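# Snap front cover on base, place beside finished unit

## Task

Press the front cover onto the base until it clips on. Set the assembled unit upright on the belt so one of its ends touches the closer end of the already finished unit, lined up with that unit or with the belt. The finished unit should stay roughly where it is, and none of the cover's tongues or end guides may end up bent or broken.

## Robot and tools

Robot: two arms, left_arm and right_arm, each ending in a five-finger hand (right_arm has a right hand, left_arm its mirror-image left hand). Base poses in the scene frame: left_arm at (-0.022, +0.348, +0.002) m, quat_wxyz (+1.000, 0, 0, +0.004); right_arm at (+0.001, -0.337, -0.001) m, quat_wxyz (+1.000, 0, 0, -0.009). A post fixed to the floor stands behind the arms.

Scene frame: origin at table-top height midway between the nominal bases, +z up, +x outward over the table, left_arm on the +y side. Arm names do not match image sides. Every hand pose, velocity and target in results is given in that arm's own base frame; printed values may be off by a few centimetres, more at long reach.

Hand point: a point fixed to the palm, 0.05 m in front of it and 0.15 m from the wrist mounting face. Its +z runs along the straight fingers (which extend 0.06-0.07 m past it), +y points out of the palm (finger centre lines sit 0.06 m behind the point along -y), +x runs across the palm away from the thumb on the right hand, toward the thumb on the left hand. A wrist bracket on the little-finger side can strike objects. Arms track loosely: gravity and friction often leave the hand 1-3 cm (sometimes 5 cm) short, usually low, and a small rotation can shift the point noticeably.

Row layout (used by execute_actions and move): 28 numbers, each in [-1, 1], always for both arms: left dx, dy, dz, rx, ry, rz, then left thumb_turn, thumb_bend, index, middle, ring, little, force_limit, speed; then the same 14 for the right arm. Pose numbers are offsets, not poses: they are measured from the arm's "Hand target" at the start of that action (or move), along that arm's base axes, with rotation about the target's position. Scale: 1.0 = 0.6 m for dx/dy/dz and 180 degrees for the rotation vector rx/ry/rz. Sending the same offset twice moves twice. Zeros for all six pose numbers request no new pose. Orientation per control step is clipped to within 40 degrees of the measured one.

Hand numbers: thumb_turn -1 beside palm, +1 opposite the fingers; thumb_bend and each finger -1 straight, +1 curled. force_limit maps -1..+1 to about 0..10 N at the fingertip (0..15 N for both thumb motors). speed rises from near zero at -1 to full at +0.48 and stays full to +1. For a gentle grip close at speed -0.94 or below. There is no "no change" value: to keep a hand as it is, resend its last executed eight numbers (or, if none sent yet, its hand_measured six plus hand_force_limit and hand_speed). With the thumb opposed, the hand grips things about 0.035-0.065 m thick, handles down to 0.025 m; thumb tip against index pad can pinch light items up to about 0.08 m. To tighten, raise force_limit and send a target more closed than hand_measured; to loosen, send one more open.

Tools:
- execute_actions(actions, cameras): actions is a list of actions; each action is up to 15 rows, one per 1/30 s step, all counted from the same start target; a short action repeats its final row. Images return only for an empty list or when cameras are named.
- move(target, speed, blend, blocking, cameras): straight-line path for each hand toward a row (or up to 15 rows, all offsets from the same starting Hand targets). speed in m/s, 0.002-4.3, default 0.25 (turn rate twice that in rad/s). blend in m rounds corners in a list; 0 stops at each. Paths share a 10 s cap and do not avoid obstacles. Faster moves lag, stray and hit harder; aiming past a contact presses harder. blocking=false returns after about 0.5 s while the move runs.
- wait(seconds, cameras): 0-3600 s, no new commands; returns early if a running move ends.
- stop(cameras): brakes a running move.
- zoom_image(camera, region): region [x0, y0, x1, y1] pixels, at most 504x504, from the newest image of that camera.
- show_instructions(): shows the reference pages.
- finished_scene(scene): ends the scene for good; scene is 1 or omitted.
Cameras: cam_head_left, cam_head_right, cam_high, cam_low, cam_left_wrist, cam_right_wrist, each 896x504, or "all".

Results: end_effector_position (m) and end_effector_quat_wxyz per arm in its base frame; Hand target (last commanded pose after clipping, the origin for the next offsets); Joint positions/velocities/torques (waist, shoulder, elbow, wrist pitch, wrist yaw, wrist roll; torques carry offsets and noise, items 3 and 4 wrap at ±28 N m); hand_measured, hand_stopped_by (moving, target, force, stalled, fault) and hand_load_n in motor order, load positive when the finger is pushed open; a lost grip shows as load near 0. Action calls also list positions at some steps. A move adds a "move:" line: done, off_target, moving, held or fault, plus limits such as paced or held. MOTOR HOT warns of overheating; an OVER-TEMPERATURE FAULT drops the arm for 30-60 s.

Cautions: joint limits (rad) waist ±2.880, shoulder 0-3.142, elbow 0-3.019, wrist pitch -1.693 to 1.571, wrist yaw ±1.571, wrist roll ±2.094. A hand near its own base can make the elbow swing fast. Keep the two hands and arms apart; any pinch between them can fail the scene. Do not drop parts even slightly, release moving parts, slam, hit fixed or heavy items, or push things off the work area. Avoid hard pressing, overloading fingers, and holding stretched poses or pushing at unreachable targets, which heats motors. To end a push, command back past the hand point. Loose parts may be nudged by outside disturbances.

Each tool is called as a command line: name --argument value for each argument, lists and objects as JSON in quotes; but a table of rows of numbers goes row by row, as --pt "numbers of a row", without its own name.

Reference images:

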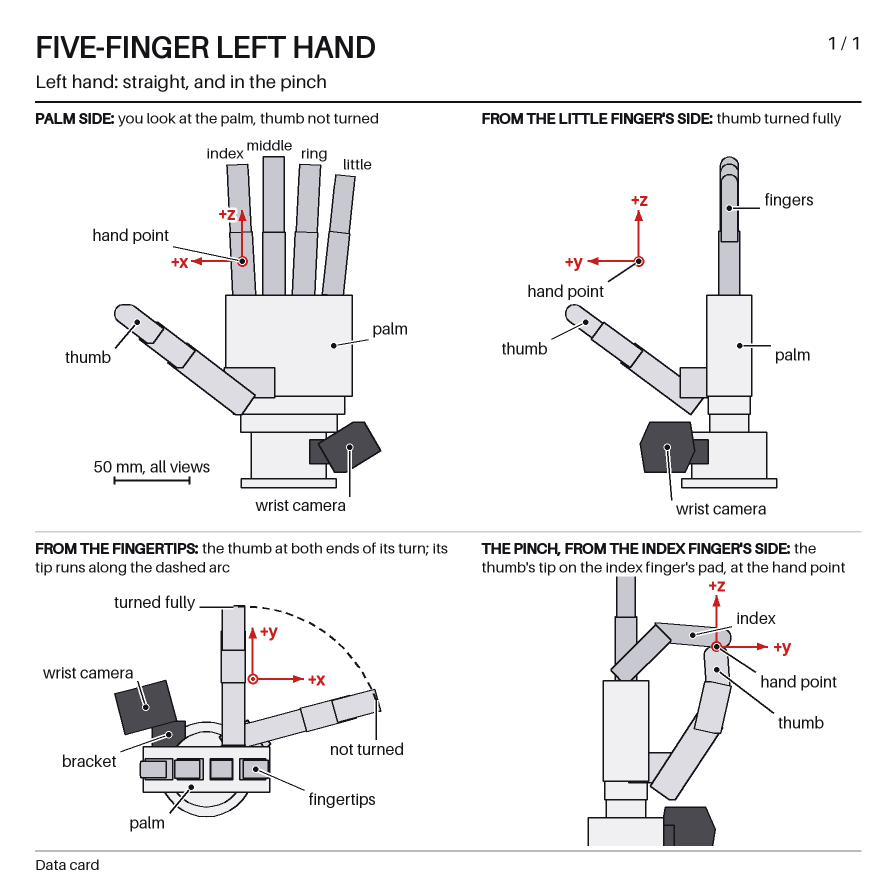

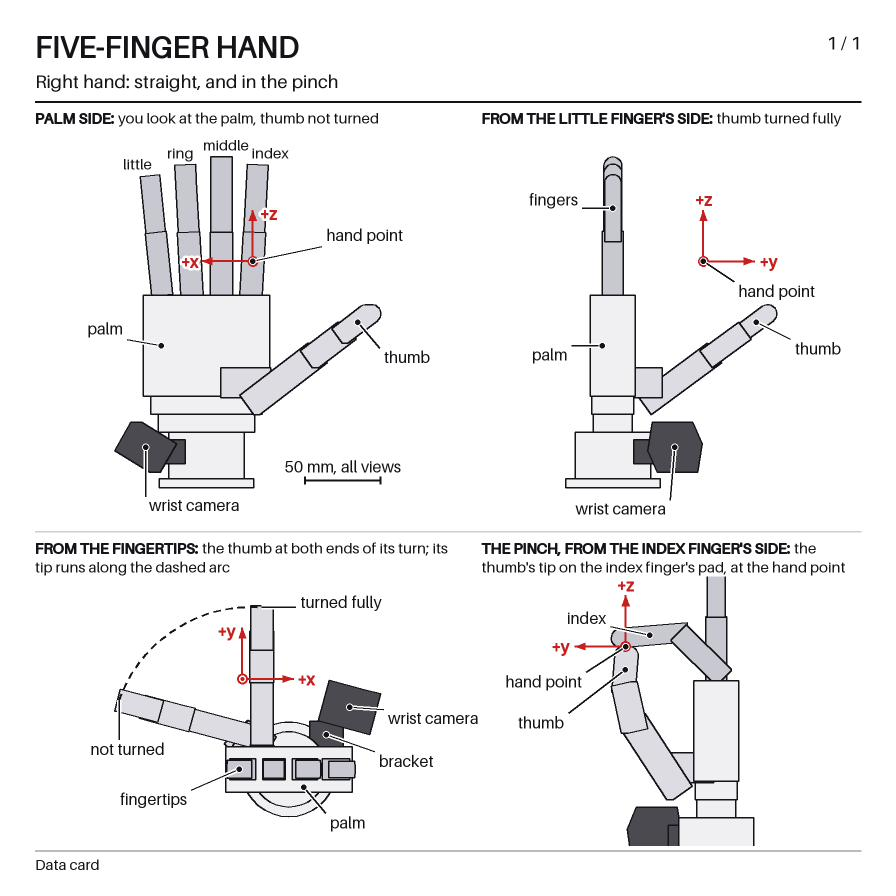

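## Session

execute_actions --actions '[]'

Scene clock: 0.00 s.
left_arm: end_effector_position=(+0.7187, -0.0611, +0.3163) hand_measured=(-1.000, -1.000, -1.000, -1.000, -1.000, -1.000) hand_load_n=(+0.0, +0.0, +0.0, +0.0, +0.0, +0.0) hand_stopped_by=(target, target, target, target, target, target) hand_force_limit=0.00 hand_speed=-0.80 end_effector_quat_wxyz=(-0.613, +0.669, -0.344, +0.241) | right_arm: end_effector_position=(+0.1500, +0.1849, +0.1659) hand_measured=(-1.000, -1.000, -1.000, -1.000, -1.000, -1.000) hand_load_n=(+0.0, +0.0, +0.0, +0.0, +0.0, +0.5) hand_stopped_by=(target, target, target, target, target, target) hand_force_limit=0.00 hand_speed=-0.80 end_effector_quat_wxyz=(-0.057, +0.885, -0.242, -0.394)
Joint positions: left_arm=[-0.283 1.708 1.513 -0.048 -0.99 -0.103] | right_arm=[0.48 1.523 1.033 -1.672 -0.604 -0.747]
Joint velocities: within noise
Joint torques (N m): no reading
Heat: left arm: hottest waist 32 °C; right arm: hottest waist 34 °C.
Hand target: left_arm +0.7227, -0.0622, +0.3338; -0.616, +0.668, -0.333, +0.253 | right_arm +0.1538, +0.1868, +0.1674; -0.060, +0.886, -0.241, -0.391

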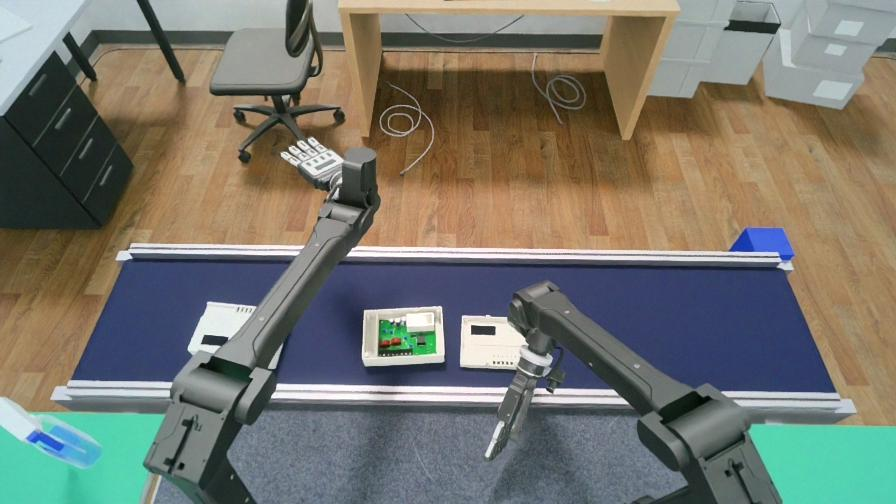

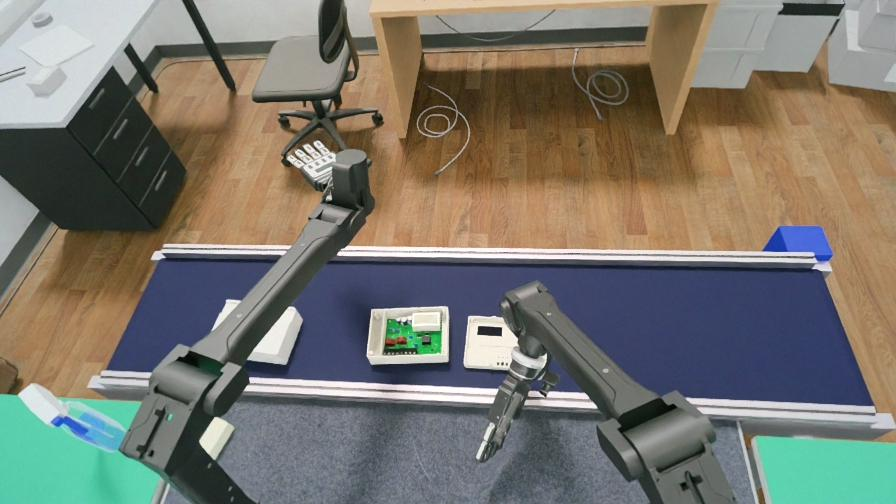

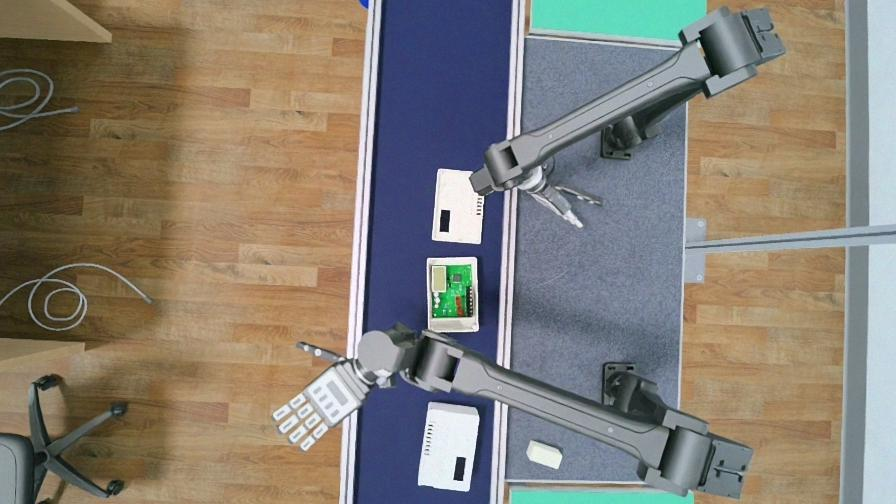

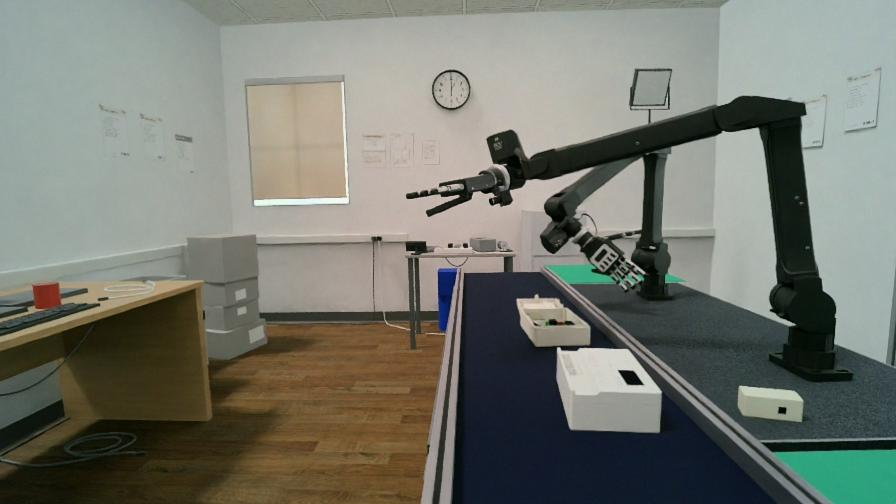

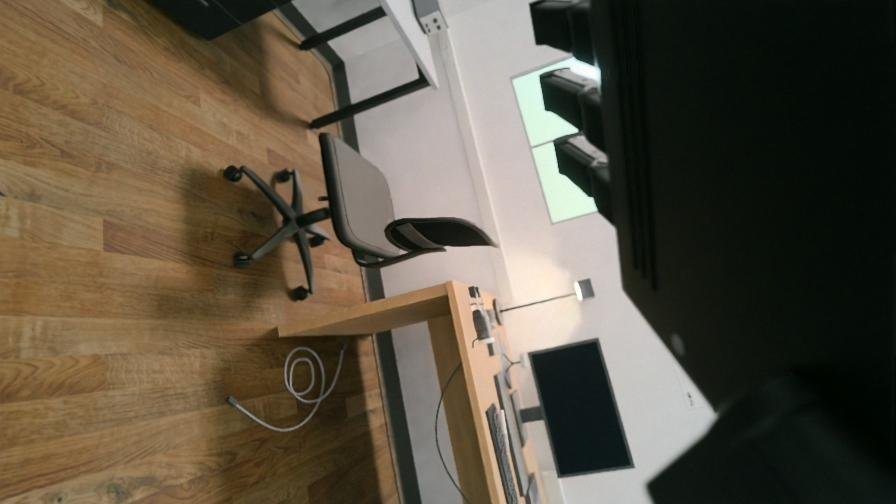

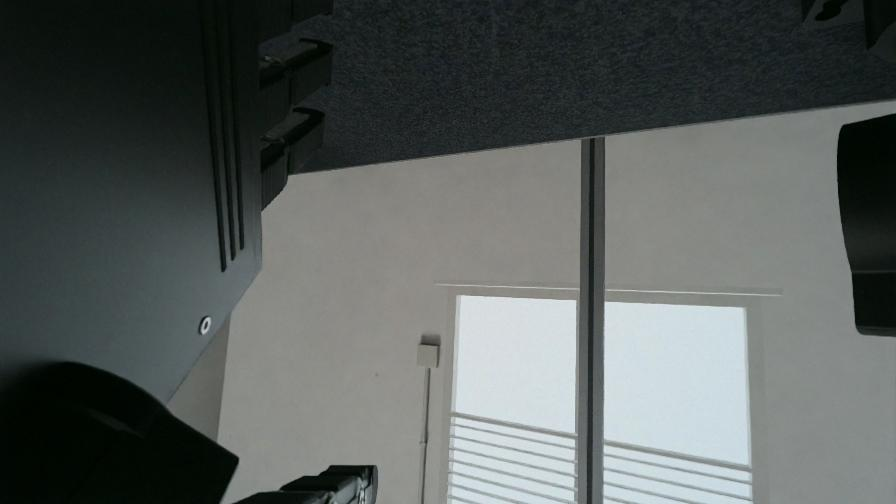

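zoom_image --camera "cam_high" --region '[380, 140, 560, 350]'

zoom_image --camera "cam_high" --region '[380, 320, 580, 504]'

zoom_image --camera "cam_low" --region '[430, 260, 700, 460]'

zoom_image --camera "cam_head_left" --region '[340, 270, 600, 420]'

zoom_image --camera "cam_head_right" --region '[340, 270, 600, 420]'

Scaled by 2.400 from the camera's image (finer frame: 1280x720).

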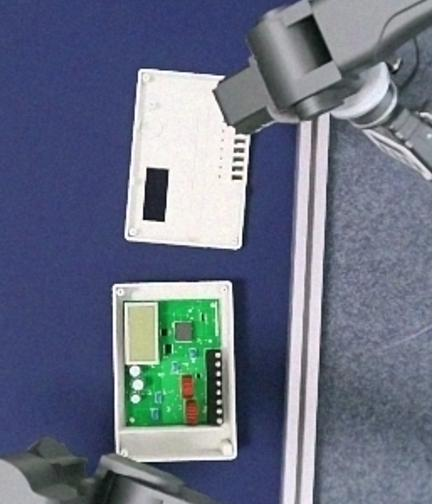

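Scaled by 2.520 from the camera's image (finer frame: 1280x720).

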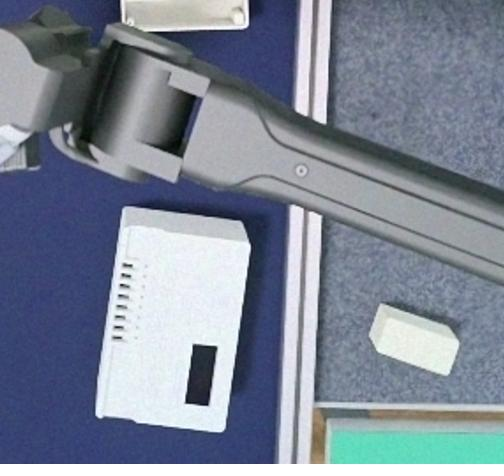

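Scaled by 1.867 from the camera's image (finer frame: 1280x720).

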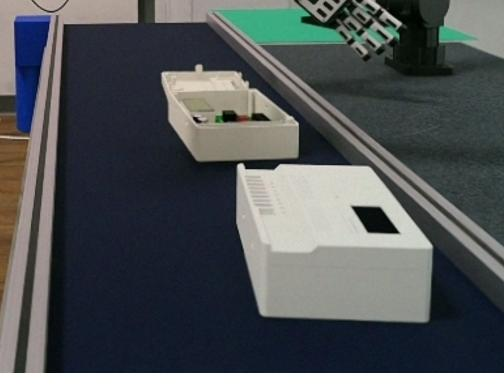

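Scaled by 1.938 from the camera's image (finer frame: 1280x720).

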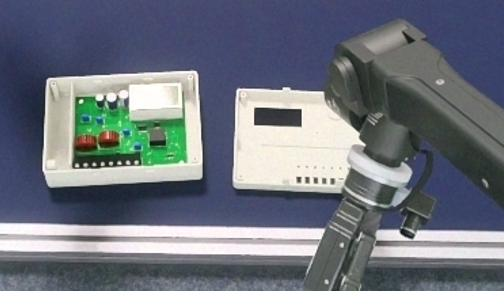

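Scaled by 1.938 from the camera's image (finer frame: 1280x720).

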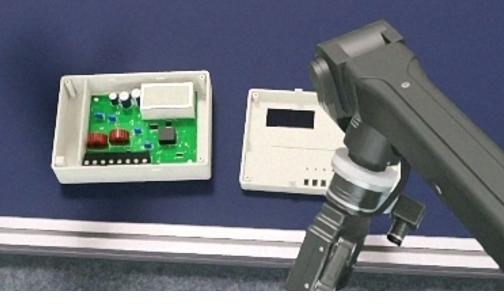

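move --target '[-0.70,0.27,0.11,-0.182,0.434,-0.168,-1,-1,-1,-1,-1,-1,0,-0.8, 0.21,-0.328,0.305,-0.218,-0.160,-0.312,-1,-1,-1,-1,-1,-1,0,-0.8]' --cameras '["all"]'

Scene clock: 50.67 s.
left_arm: end_effector_position=(+0.3050, +0.0995, +0.4010) hand_measured=(-1.000, -1.000, -1.000, -1.000, -1.000, -1.000) hand_load_n=(+0.0, +0.0, +0.0, +0.0, +0.0, +0.0) hand_stopped_by=(target, target, target, target, target, target) hand_force_limit=0.00 hand_speed=-0.80 end_effector_quat_wxyz=(-0.148, +0.704, -0.690, +0.079) | right_arm: end_effector_position=(+0.2750, -0.0068, +0.3358) hand_measured=(-1.000, -1.000, -1.000, -1.000, -1.000, -1.000) hand_load_n=(+0.0, +0.0, +0.0, +0.0, +0.0, +0.0) hand_stopped_by=(target, target, target, target, target, target) hand_force_limit=0.00 hand_speed=-0.80 end_effector_quat_wxyz=(-0.060, +0.713, -0.696, +0.063)
Joint positions: left_arm=[0.357 1.21 1.663 -1.687 0.018 0.333] | right_arm=[-0.116 1.137 1.423 -1.683 -0.017 -0.139]
Joint torques (N m): left_arm=[-0.62 -5.77 7.1 0.84 -0.19 0.18] | right_arm=[-0.73 -5.42 10.24 -0.36 0.01 0.17]
Heat: left arm: hottest shoulder 33 °C; right arm: hottest waist 33 °C.
Hand target: left_arm +0.3026, +0.0999, +0.4000; +0.001, +0.707, -0.707, +0.001 | right_arm +0.2798, -0.0099, +0.3505; +0.000, +0.707, -0.707, +0.000
Off the commanded pose: left_arm 0.003 m, 19 deg | right_arm 0.016 m, 10 deg.
joint sent to its limit (left arm) — joint 4 (wrist pitch), lower limit. The joint targets are off in orientation, not in position.
joint sent to its limit (right arm) — joint 4 (wrist pitch), lower limit. The joint targets are off in orientation, not in position.
move: off_target (left_arm, right_arm)

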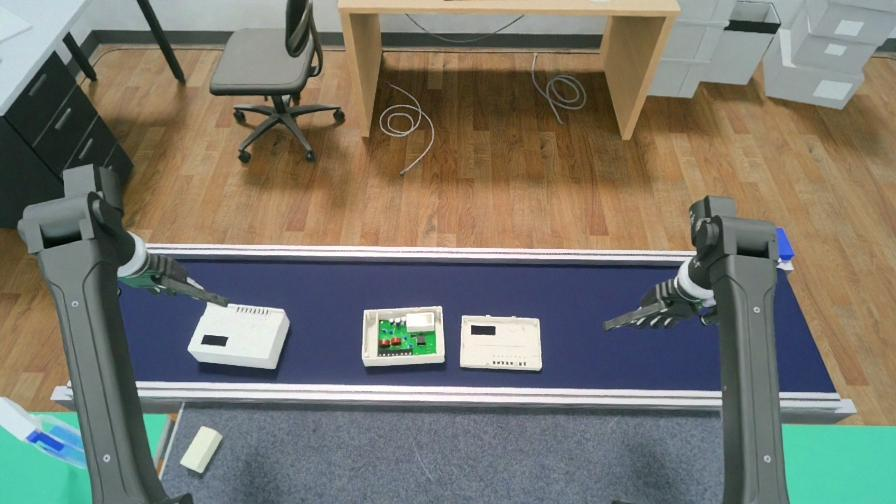

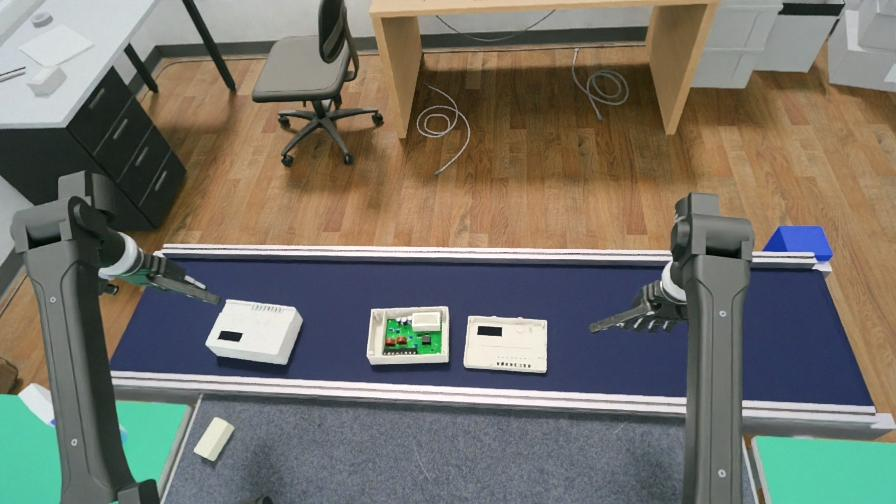

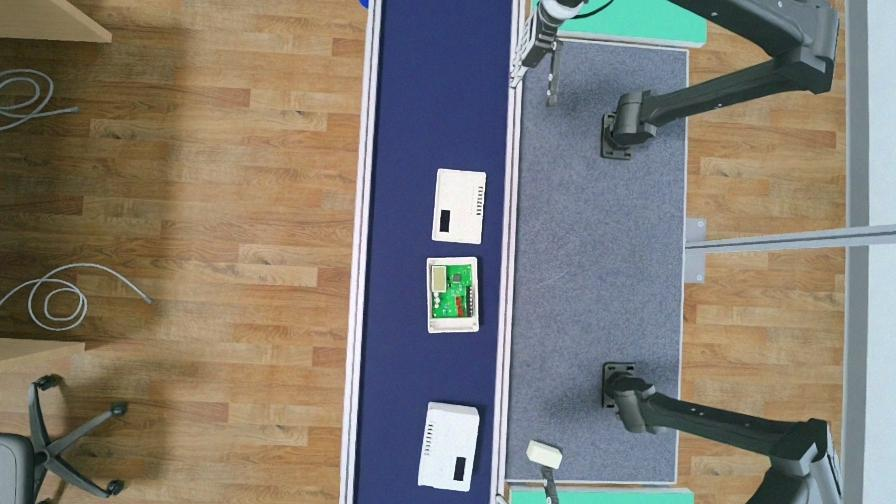

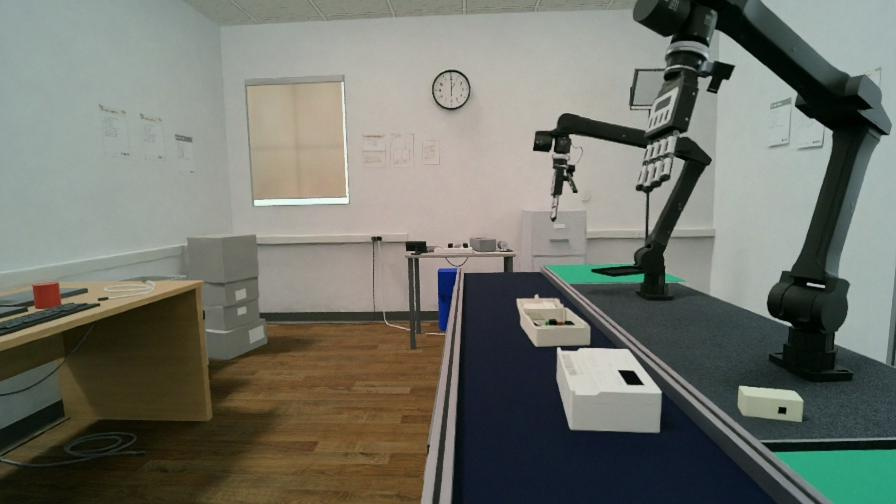

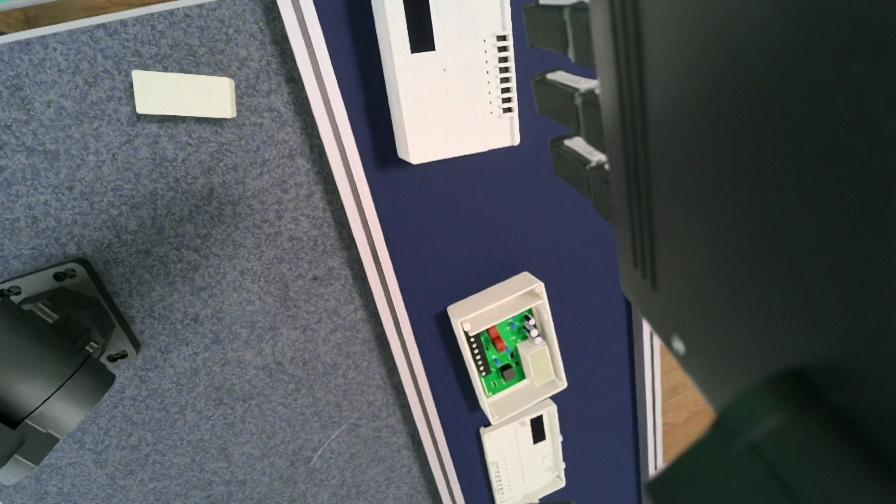

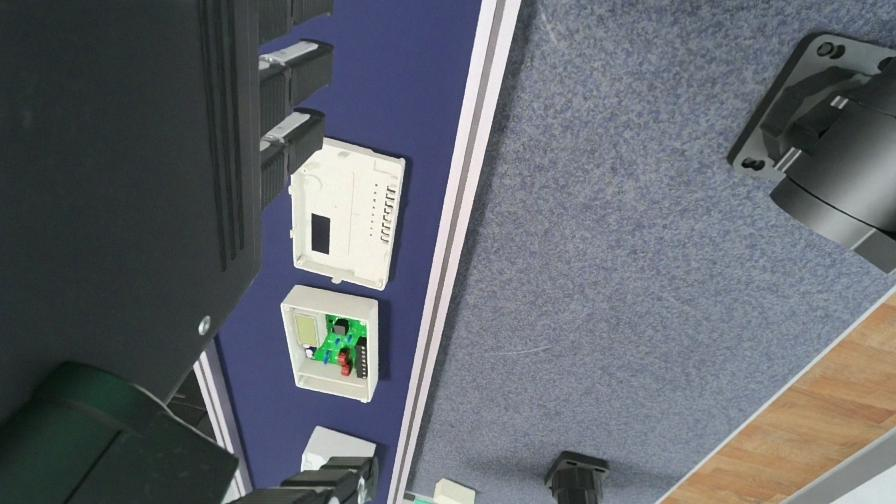

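zoom_image --camera "cam_right_wrist" --region '[260, 120, 440, 300]'

zoom_image --camera "cam_left_wrist" --region '[430, 370, 590, 504]'

zoom_image --camera "cam_low" --region '[500, 285, 600, 355]'

zoom_image --camera "cam_head_left" --region '[440, 300, 560, 380]'

zoom_image --camera "cam_high" --region '[410, 155, 510, 255]'

Scaled by 2.800 from the camera's image (finer frame: 1280x720).

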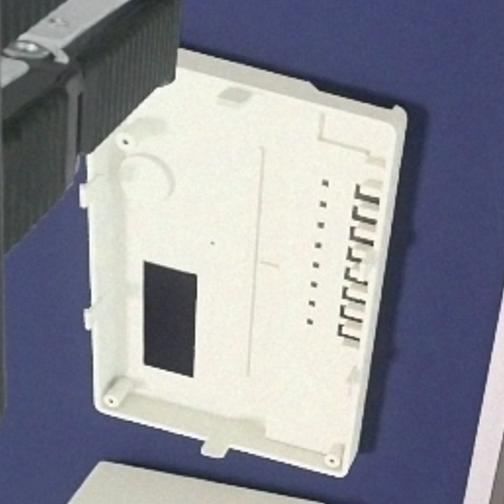

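Scaled by 3.150 from the camera's image (finer frame: 1280x720).

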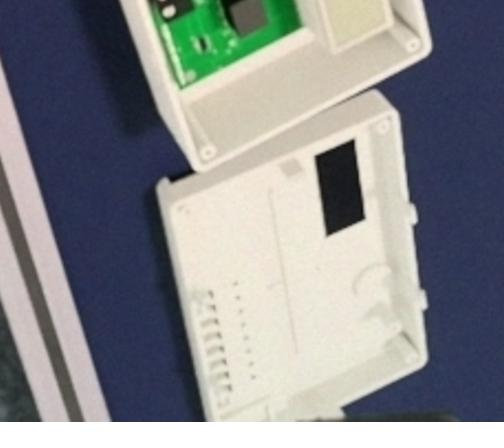

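Scaled by 5.040 from the camera's image (finer frame: 1280x720).

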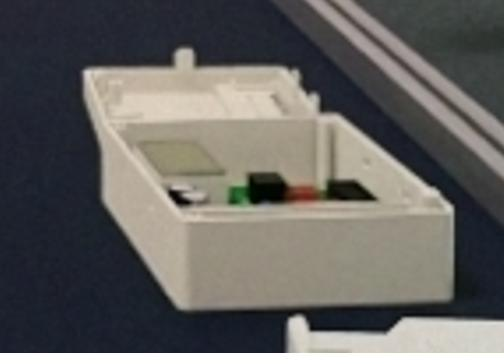

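Scaled by 4.200 from the camera's image (finer frame: 1280x720).

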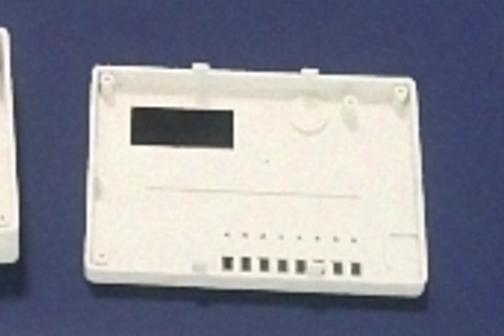

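Scaled by 5.040 from the camera's image (finer frame: 1280x720).

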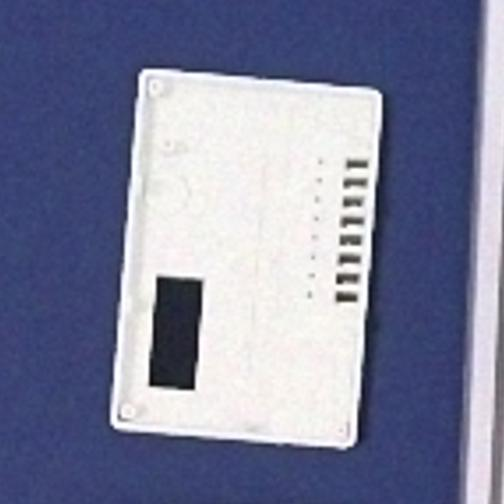

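move --target '[0.22,-0.45,-0.15,0,0,0,-1,-1,-1,-1,-1,-1,0,-0.8, 0,0,0,0,0,0,-1,-1,-1,-1,-1,-1,0,-0.8]' --cameras '["cam_left_wrist","cam_low","cam_right_wrist"]'

Scene clock: 60.17 s.
left_arm: end_effector_position=(+0.4272, -0.1691, +0.2906) hand_measured=(-1.000, -1.000, -1.000, -1.000, -1.000, -1.000) hand_load_n=(+0.0, +0.0, +0.0, +0.0, +0.0, +0.0) hand_stopped_by=(target, target, target, target, target, target) hand_force_limit=0.00 hand_speed=-0.80 end_effector_quat_wxyz=(-0.005, +0.701, -0.713, +0.017) | right_arm: end_effector_position=(+0.2750, -0.0068, +0.3358) hand_measured=(-1.000, -1.000, -1.000, -1.000, -1.000, -1.000) hand_load_n=(+0.0, +0.0, +0.0, +0.0, +0.0, +0.5) hand_stopped_by=(target, target, target, target, target, target) hand_force_limit=0.00 hand_speed=-0.80 end_effector_quat_wxyz=(-0.060, +0.713, -0.696, +0.063)
Joint positions: left_arm=[-0.274 1.653 1.804 -1.687 0.009 -0.256] | right_arm=[-0.116 1.137 1.423 -1.683 -0.017 -0.139]
Joint torques (N m): left_arm=[-0.26 -13.8 10.55 0.25 0.02 -0.18] | right_arm=[-0.73 -5.42 10.24 -0.36 0 0.17]
Heat: left arm: hottest shoulder 33 °C; right arm: hottest elbow 35 °C.
Hand target: left_arm +0.4346, -0.1702, +0.3100; +0.001, +0.707, -0.707, +0.001 | right_arm +0.2798, -0.0099, +0.3505; +0.000, +0.707, -0.707, +0.000
Off the commanded pose: left_arm 0.021 m, 2 deg | right_arm 0.016 m, 10 deg.
joint sent to its limit (left arm) — joint 4 (wrist pitch), lower limit. The joint targets are off in orientation, not in position.
joint sent to its limit (right arm) — joint 4 (wrist pitch), lower limit. The joint targets are off in orientation, not in position.
move: off_target (left_arm)
Images, in order (width x height): cam_low 896x504, cam_left_wrist 896x504, cam_right_wrist 896x504.

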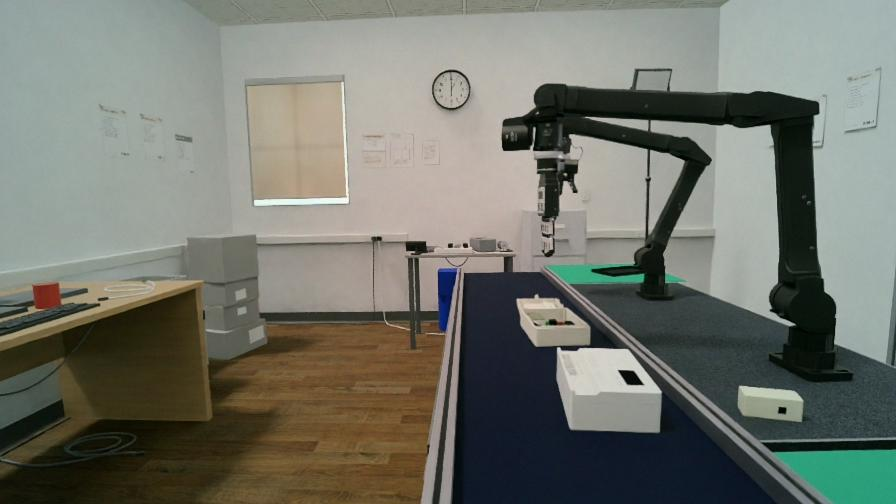

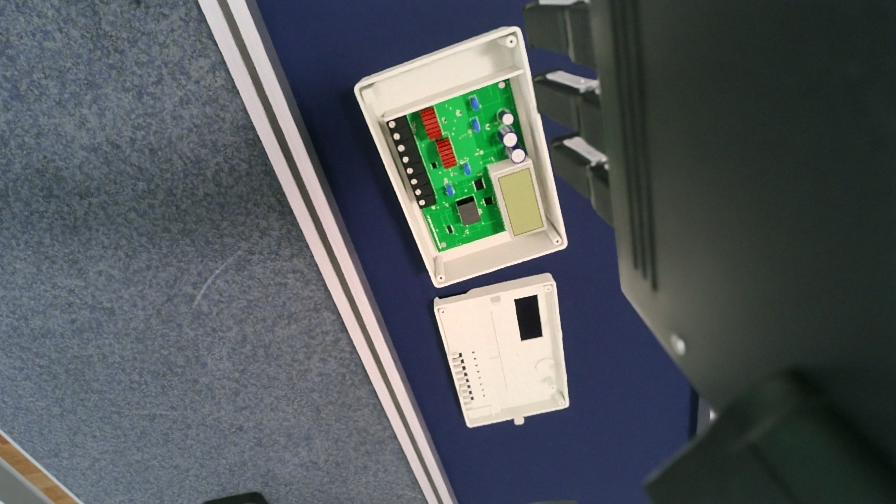

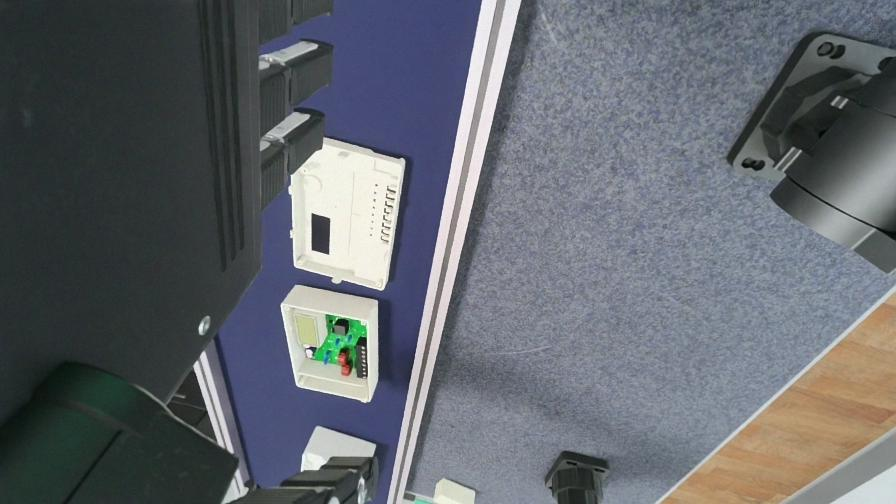

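zoom_image --camera "cam_left_wrist" --region '[420, 265, 580, 435]'

zoom_image --camera "cam_left_wrist" --region '[340, 20, 580, 300]'

zoom_image --camera "cam_low" --region '[540, 335, 680, 445]'

Scaled by 2.965 from the camera's image (finer frame: 1280x720).

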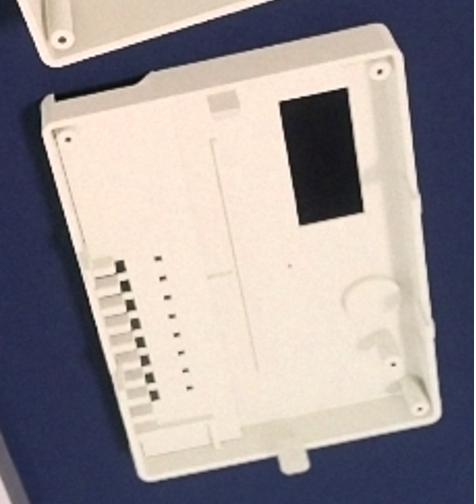

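Scaled by 1.800 from the camera's image (finer frame: 1280x720).

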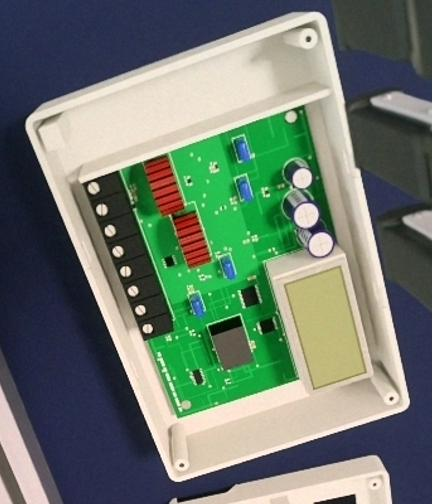

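Scaled by 3.600 from the camera's image (finer frame: 1280x720).

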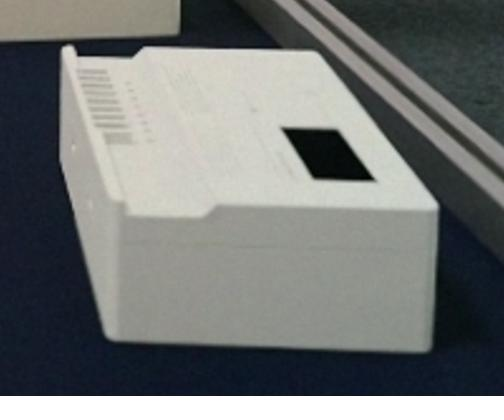

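move --target '[0,0,0,0,0,0,-1,-1,-1,-1,-1,-1,0,-0.8, 0.272,0.187,-0.333,0.289,-0.309,0.412,-1,-1,-1,-1,-1,-1,0,-0.8]' --cameras '["all"]'

Scene clock: 200.37 s.
left_arm: end_effector_position=(+0.4272, -0.1692, +0.2906) hand_measured=(-1.000, -1.000, -1.000, -1.000, -1.000, -1.000) hand_load_n=(+0.0, +0.0, +0.0, +0.0, +0.0, -0.5) hand_stopped_by=(target, target, target, target, target, target) hand_force_limit=0.00 hand_speed=-0.80 end_effector_quat_wxyz=(-0.005, +0.701, -0.713, +0.017) | right_arm: end_effector_position=(+0.4314, +0.0988, +0.1458) hand_measured=(-1.000, -1.000, -1.000, -1.000, -1.000, -1.000) hand_load_n=(+0.0, +0.0, +0.5, +0.0, +0.0, +0.0) hand_stopped_by=(target, target, target, target, target, target) hand_force_limit=0.00 hand_speed=-0.80 end_effector_quat_wxyz=(-0.572, +0.819, -0.042, +0.015)
Joint positions: left_arm=[-0.274 1.653 1.804 -1.687 0.009 -0.257] | right_arm=[-0.142 1.657 1.223 -1.31 -1.213 -1.73]
Joint torques (N m): left_arm=[0.03 -13.63 10.58 0.34 0.06 -0.11] | right_arm=[1.2 -10.34 8.98 -0.96 -1.01 -0.06]
Heat: left arm: hottest elbow 38 °C; right arm: hottest elbow 39 °C.
Hand target: left_arm +0.4346, -0.1702, +0.3100; +0.001, +0.707, -0.707, +0.001 | right_arm +0.4431, +0.1022, +0.1506; -0.573, +0.819, -0.029, +0.019
Off the commanded pose: left_arm 0.021 m, 2 deg | right_arm 0.013 m, 2 deg.
joint sent to its limit (left arm) — joint 4 (wrist pitch), lower limit. The joint targets are off in orientation, not in position.
move: off_target (right_arm)

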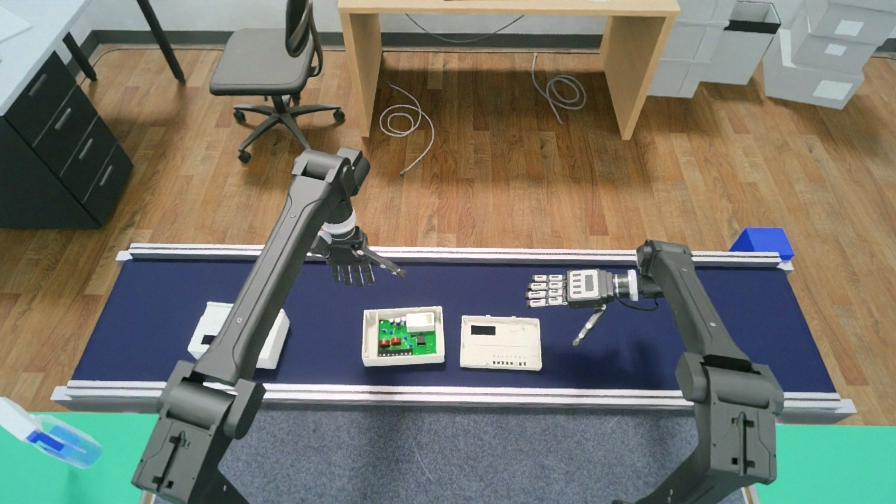

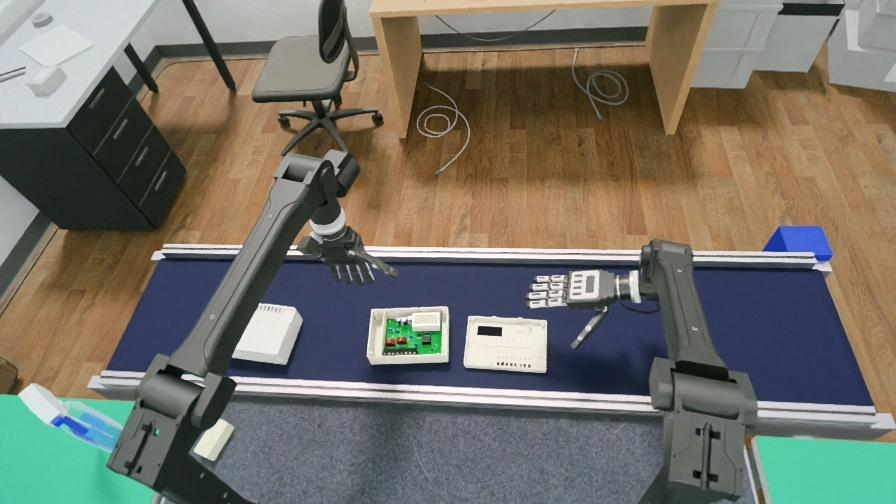

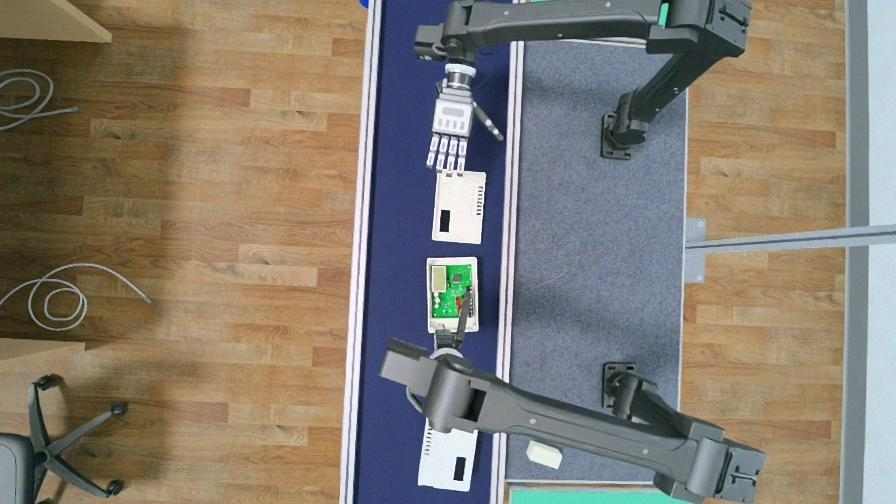

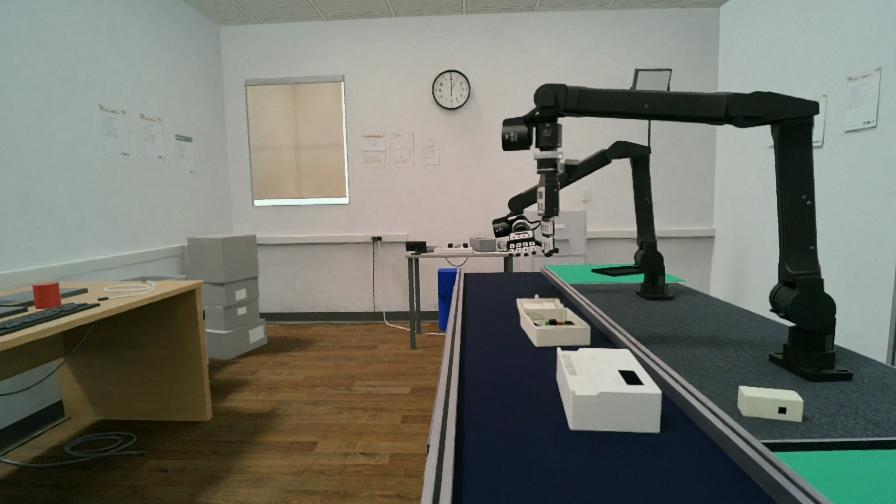

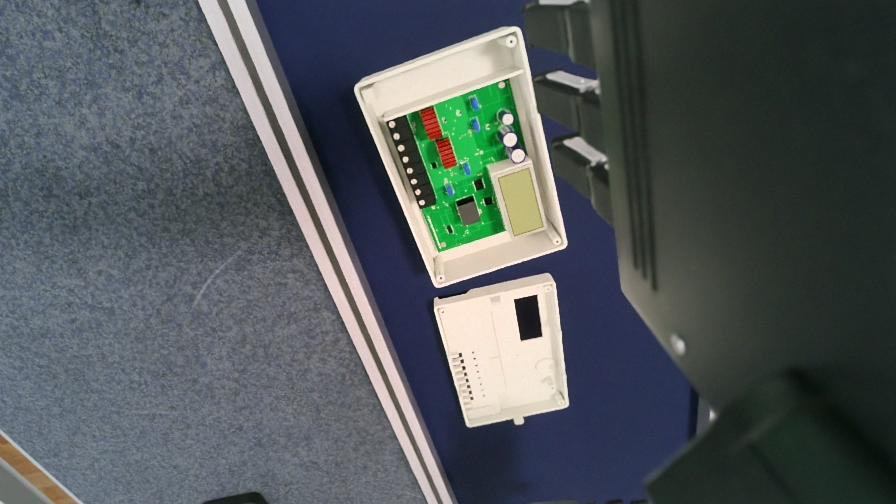

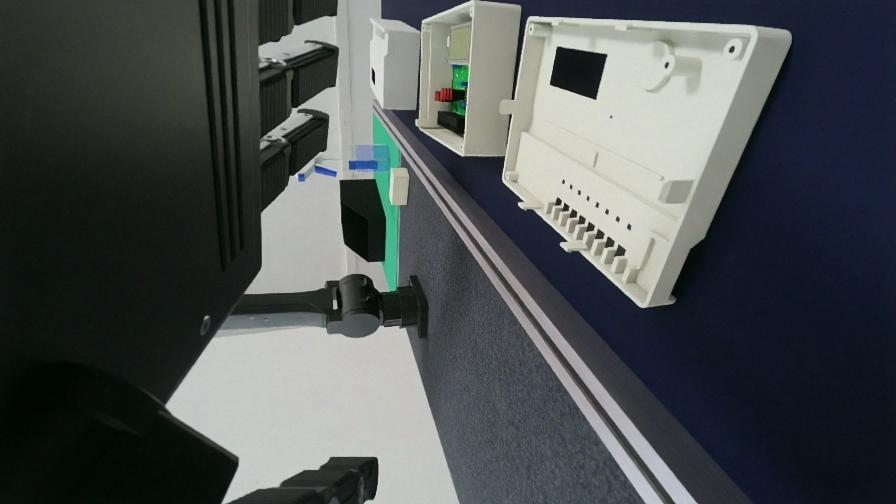

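zoom_image --camera "cam_right_wrist" --region '[480, 0, 820, 320]'

zoom_image --camera "cam_high" --region '[400, 40, 520, 200]'

zoom_image --camera "cam_head_left" --region '[450, 240, 650, 390]'

Scaled by 1.482 from the camera's image (finer frame: 1280x720).

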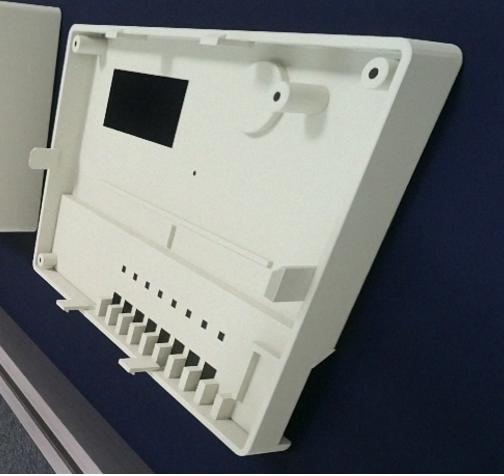

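Scaled by 3.150 from the camera's image (finer frame: 1280x720).

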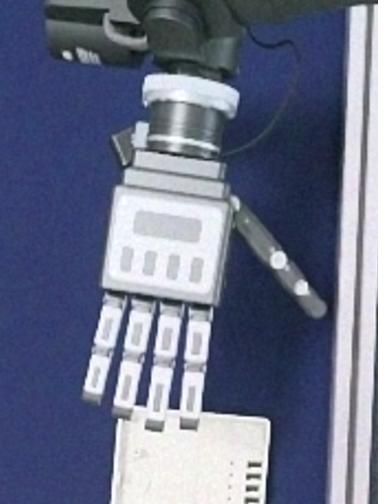

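Scaled by 2.520 from the camera's image (finer frame: 1280x720).

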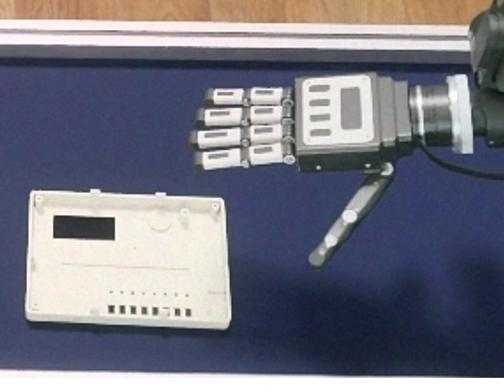

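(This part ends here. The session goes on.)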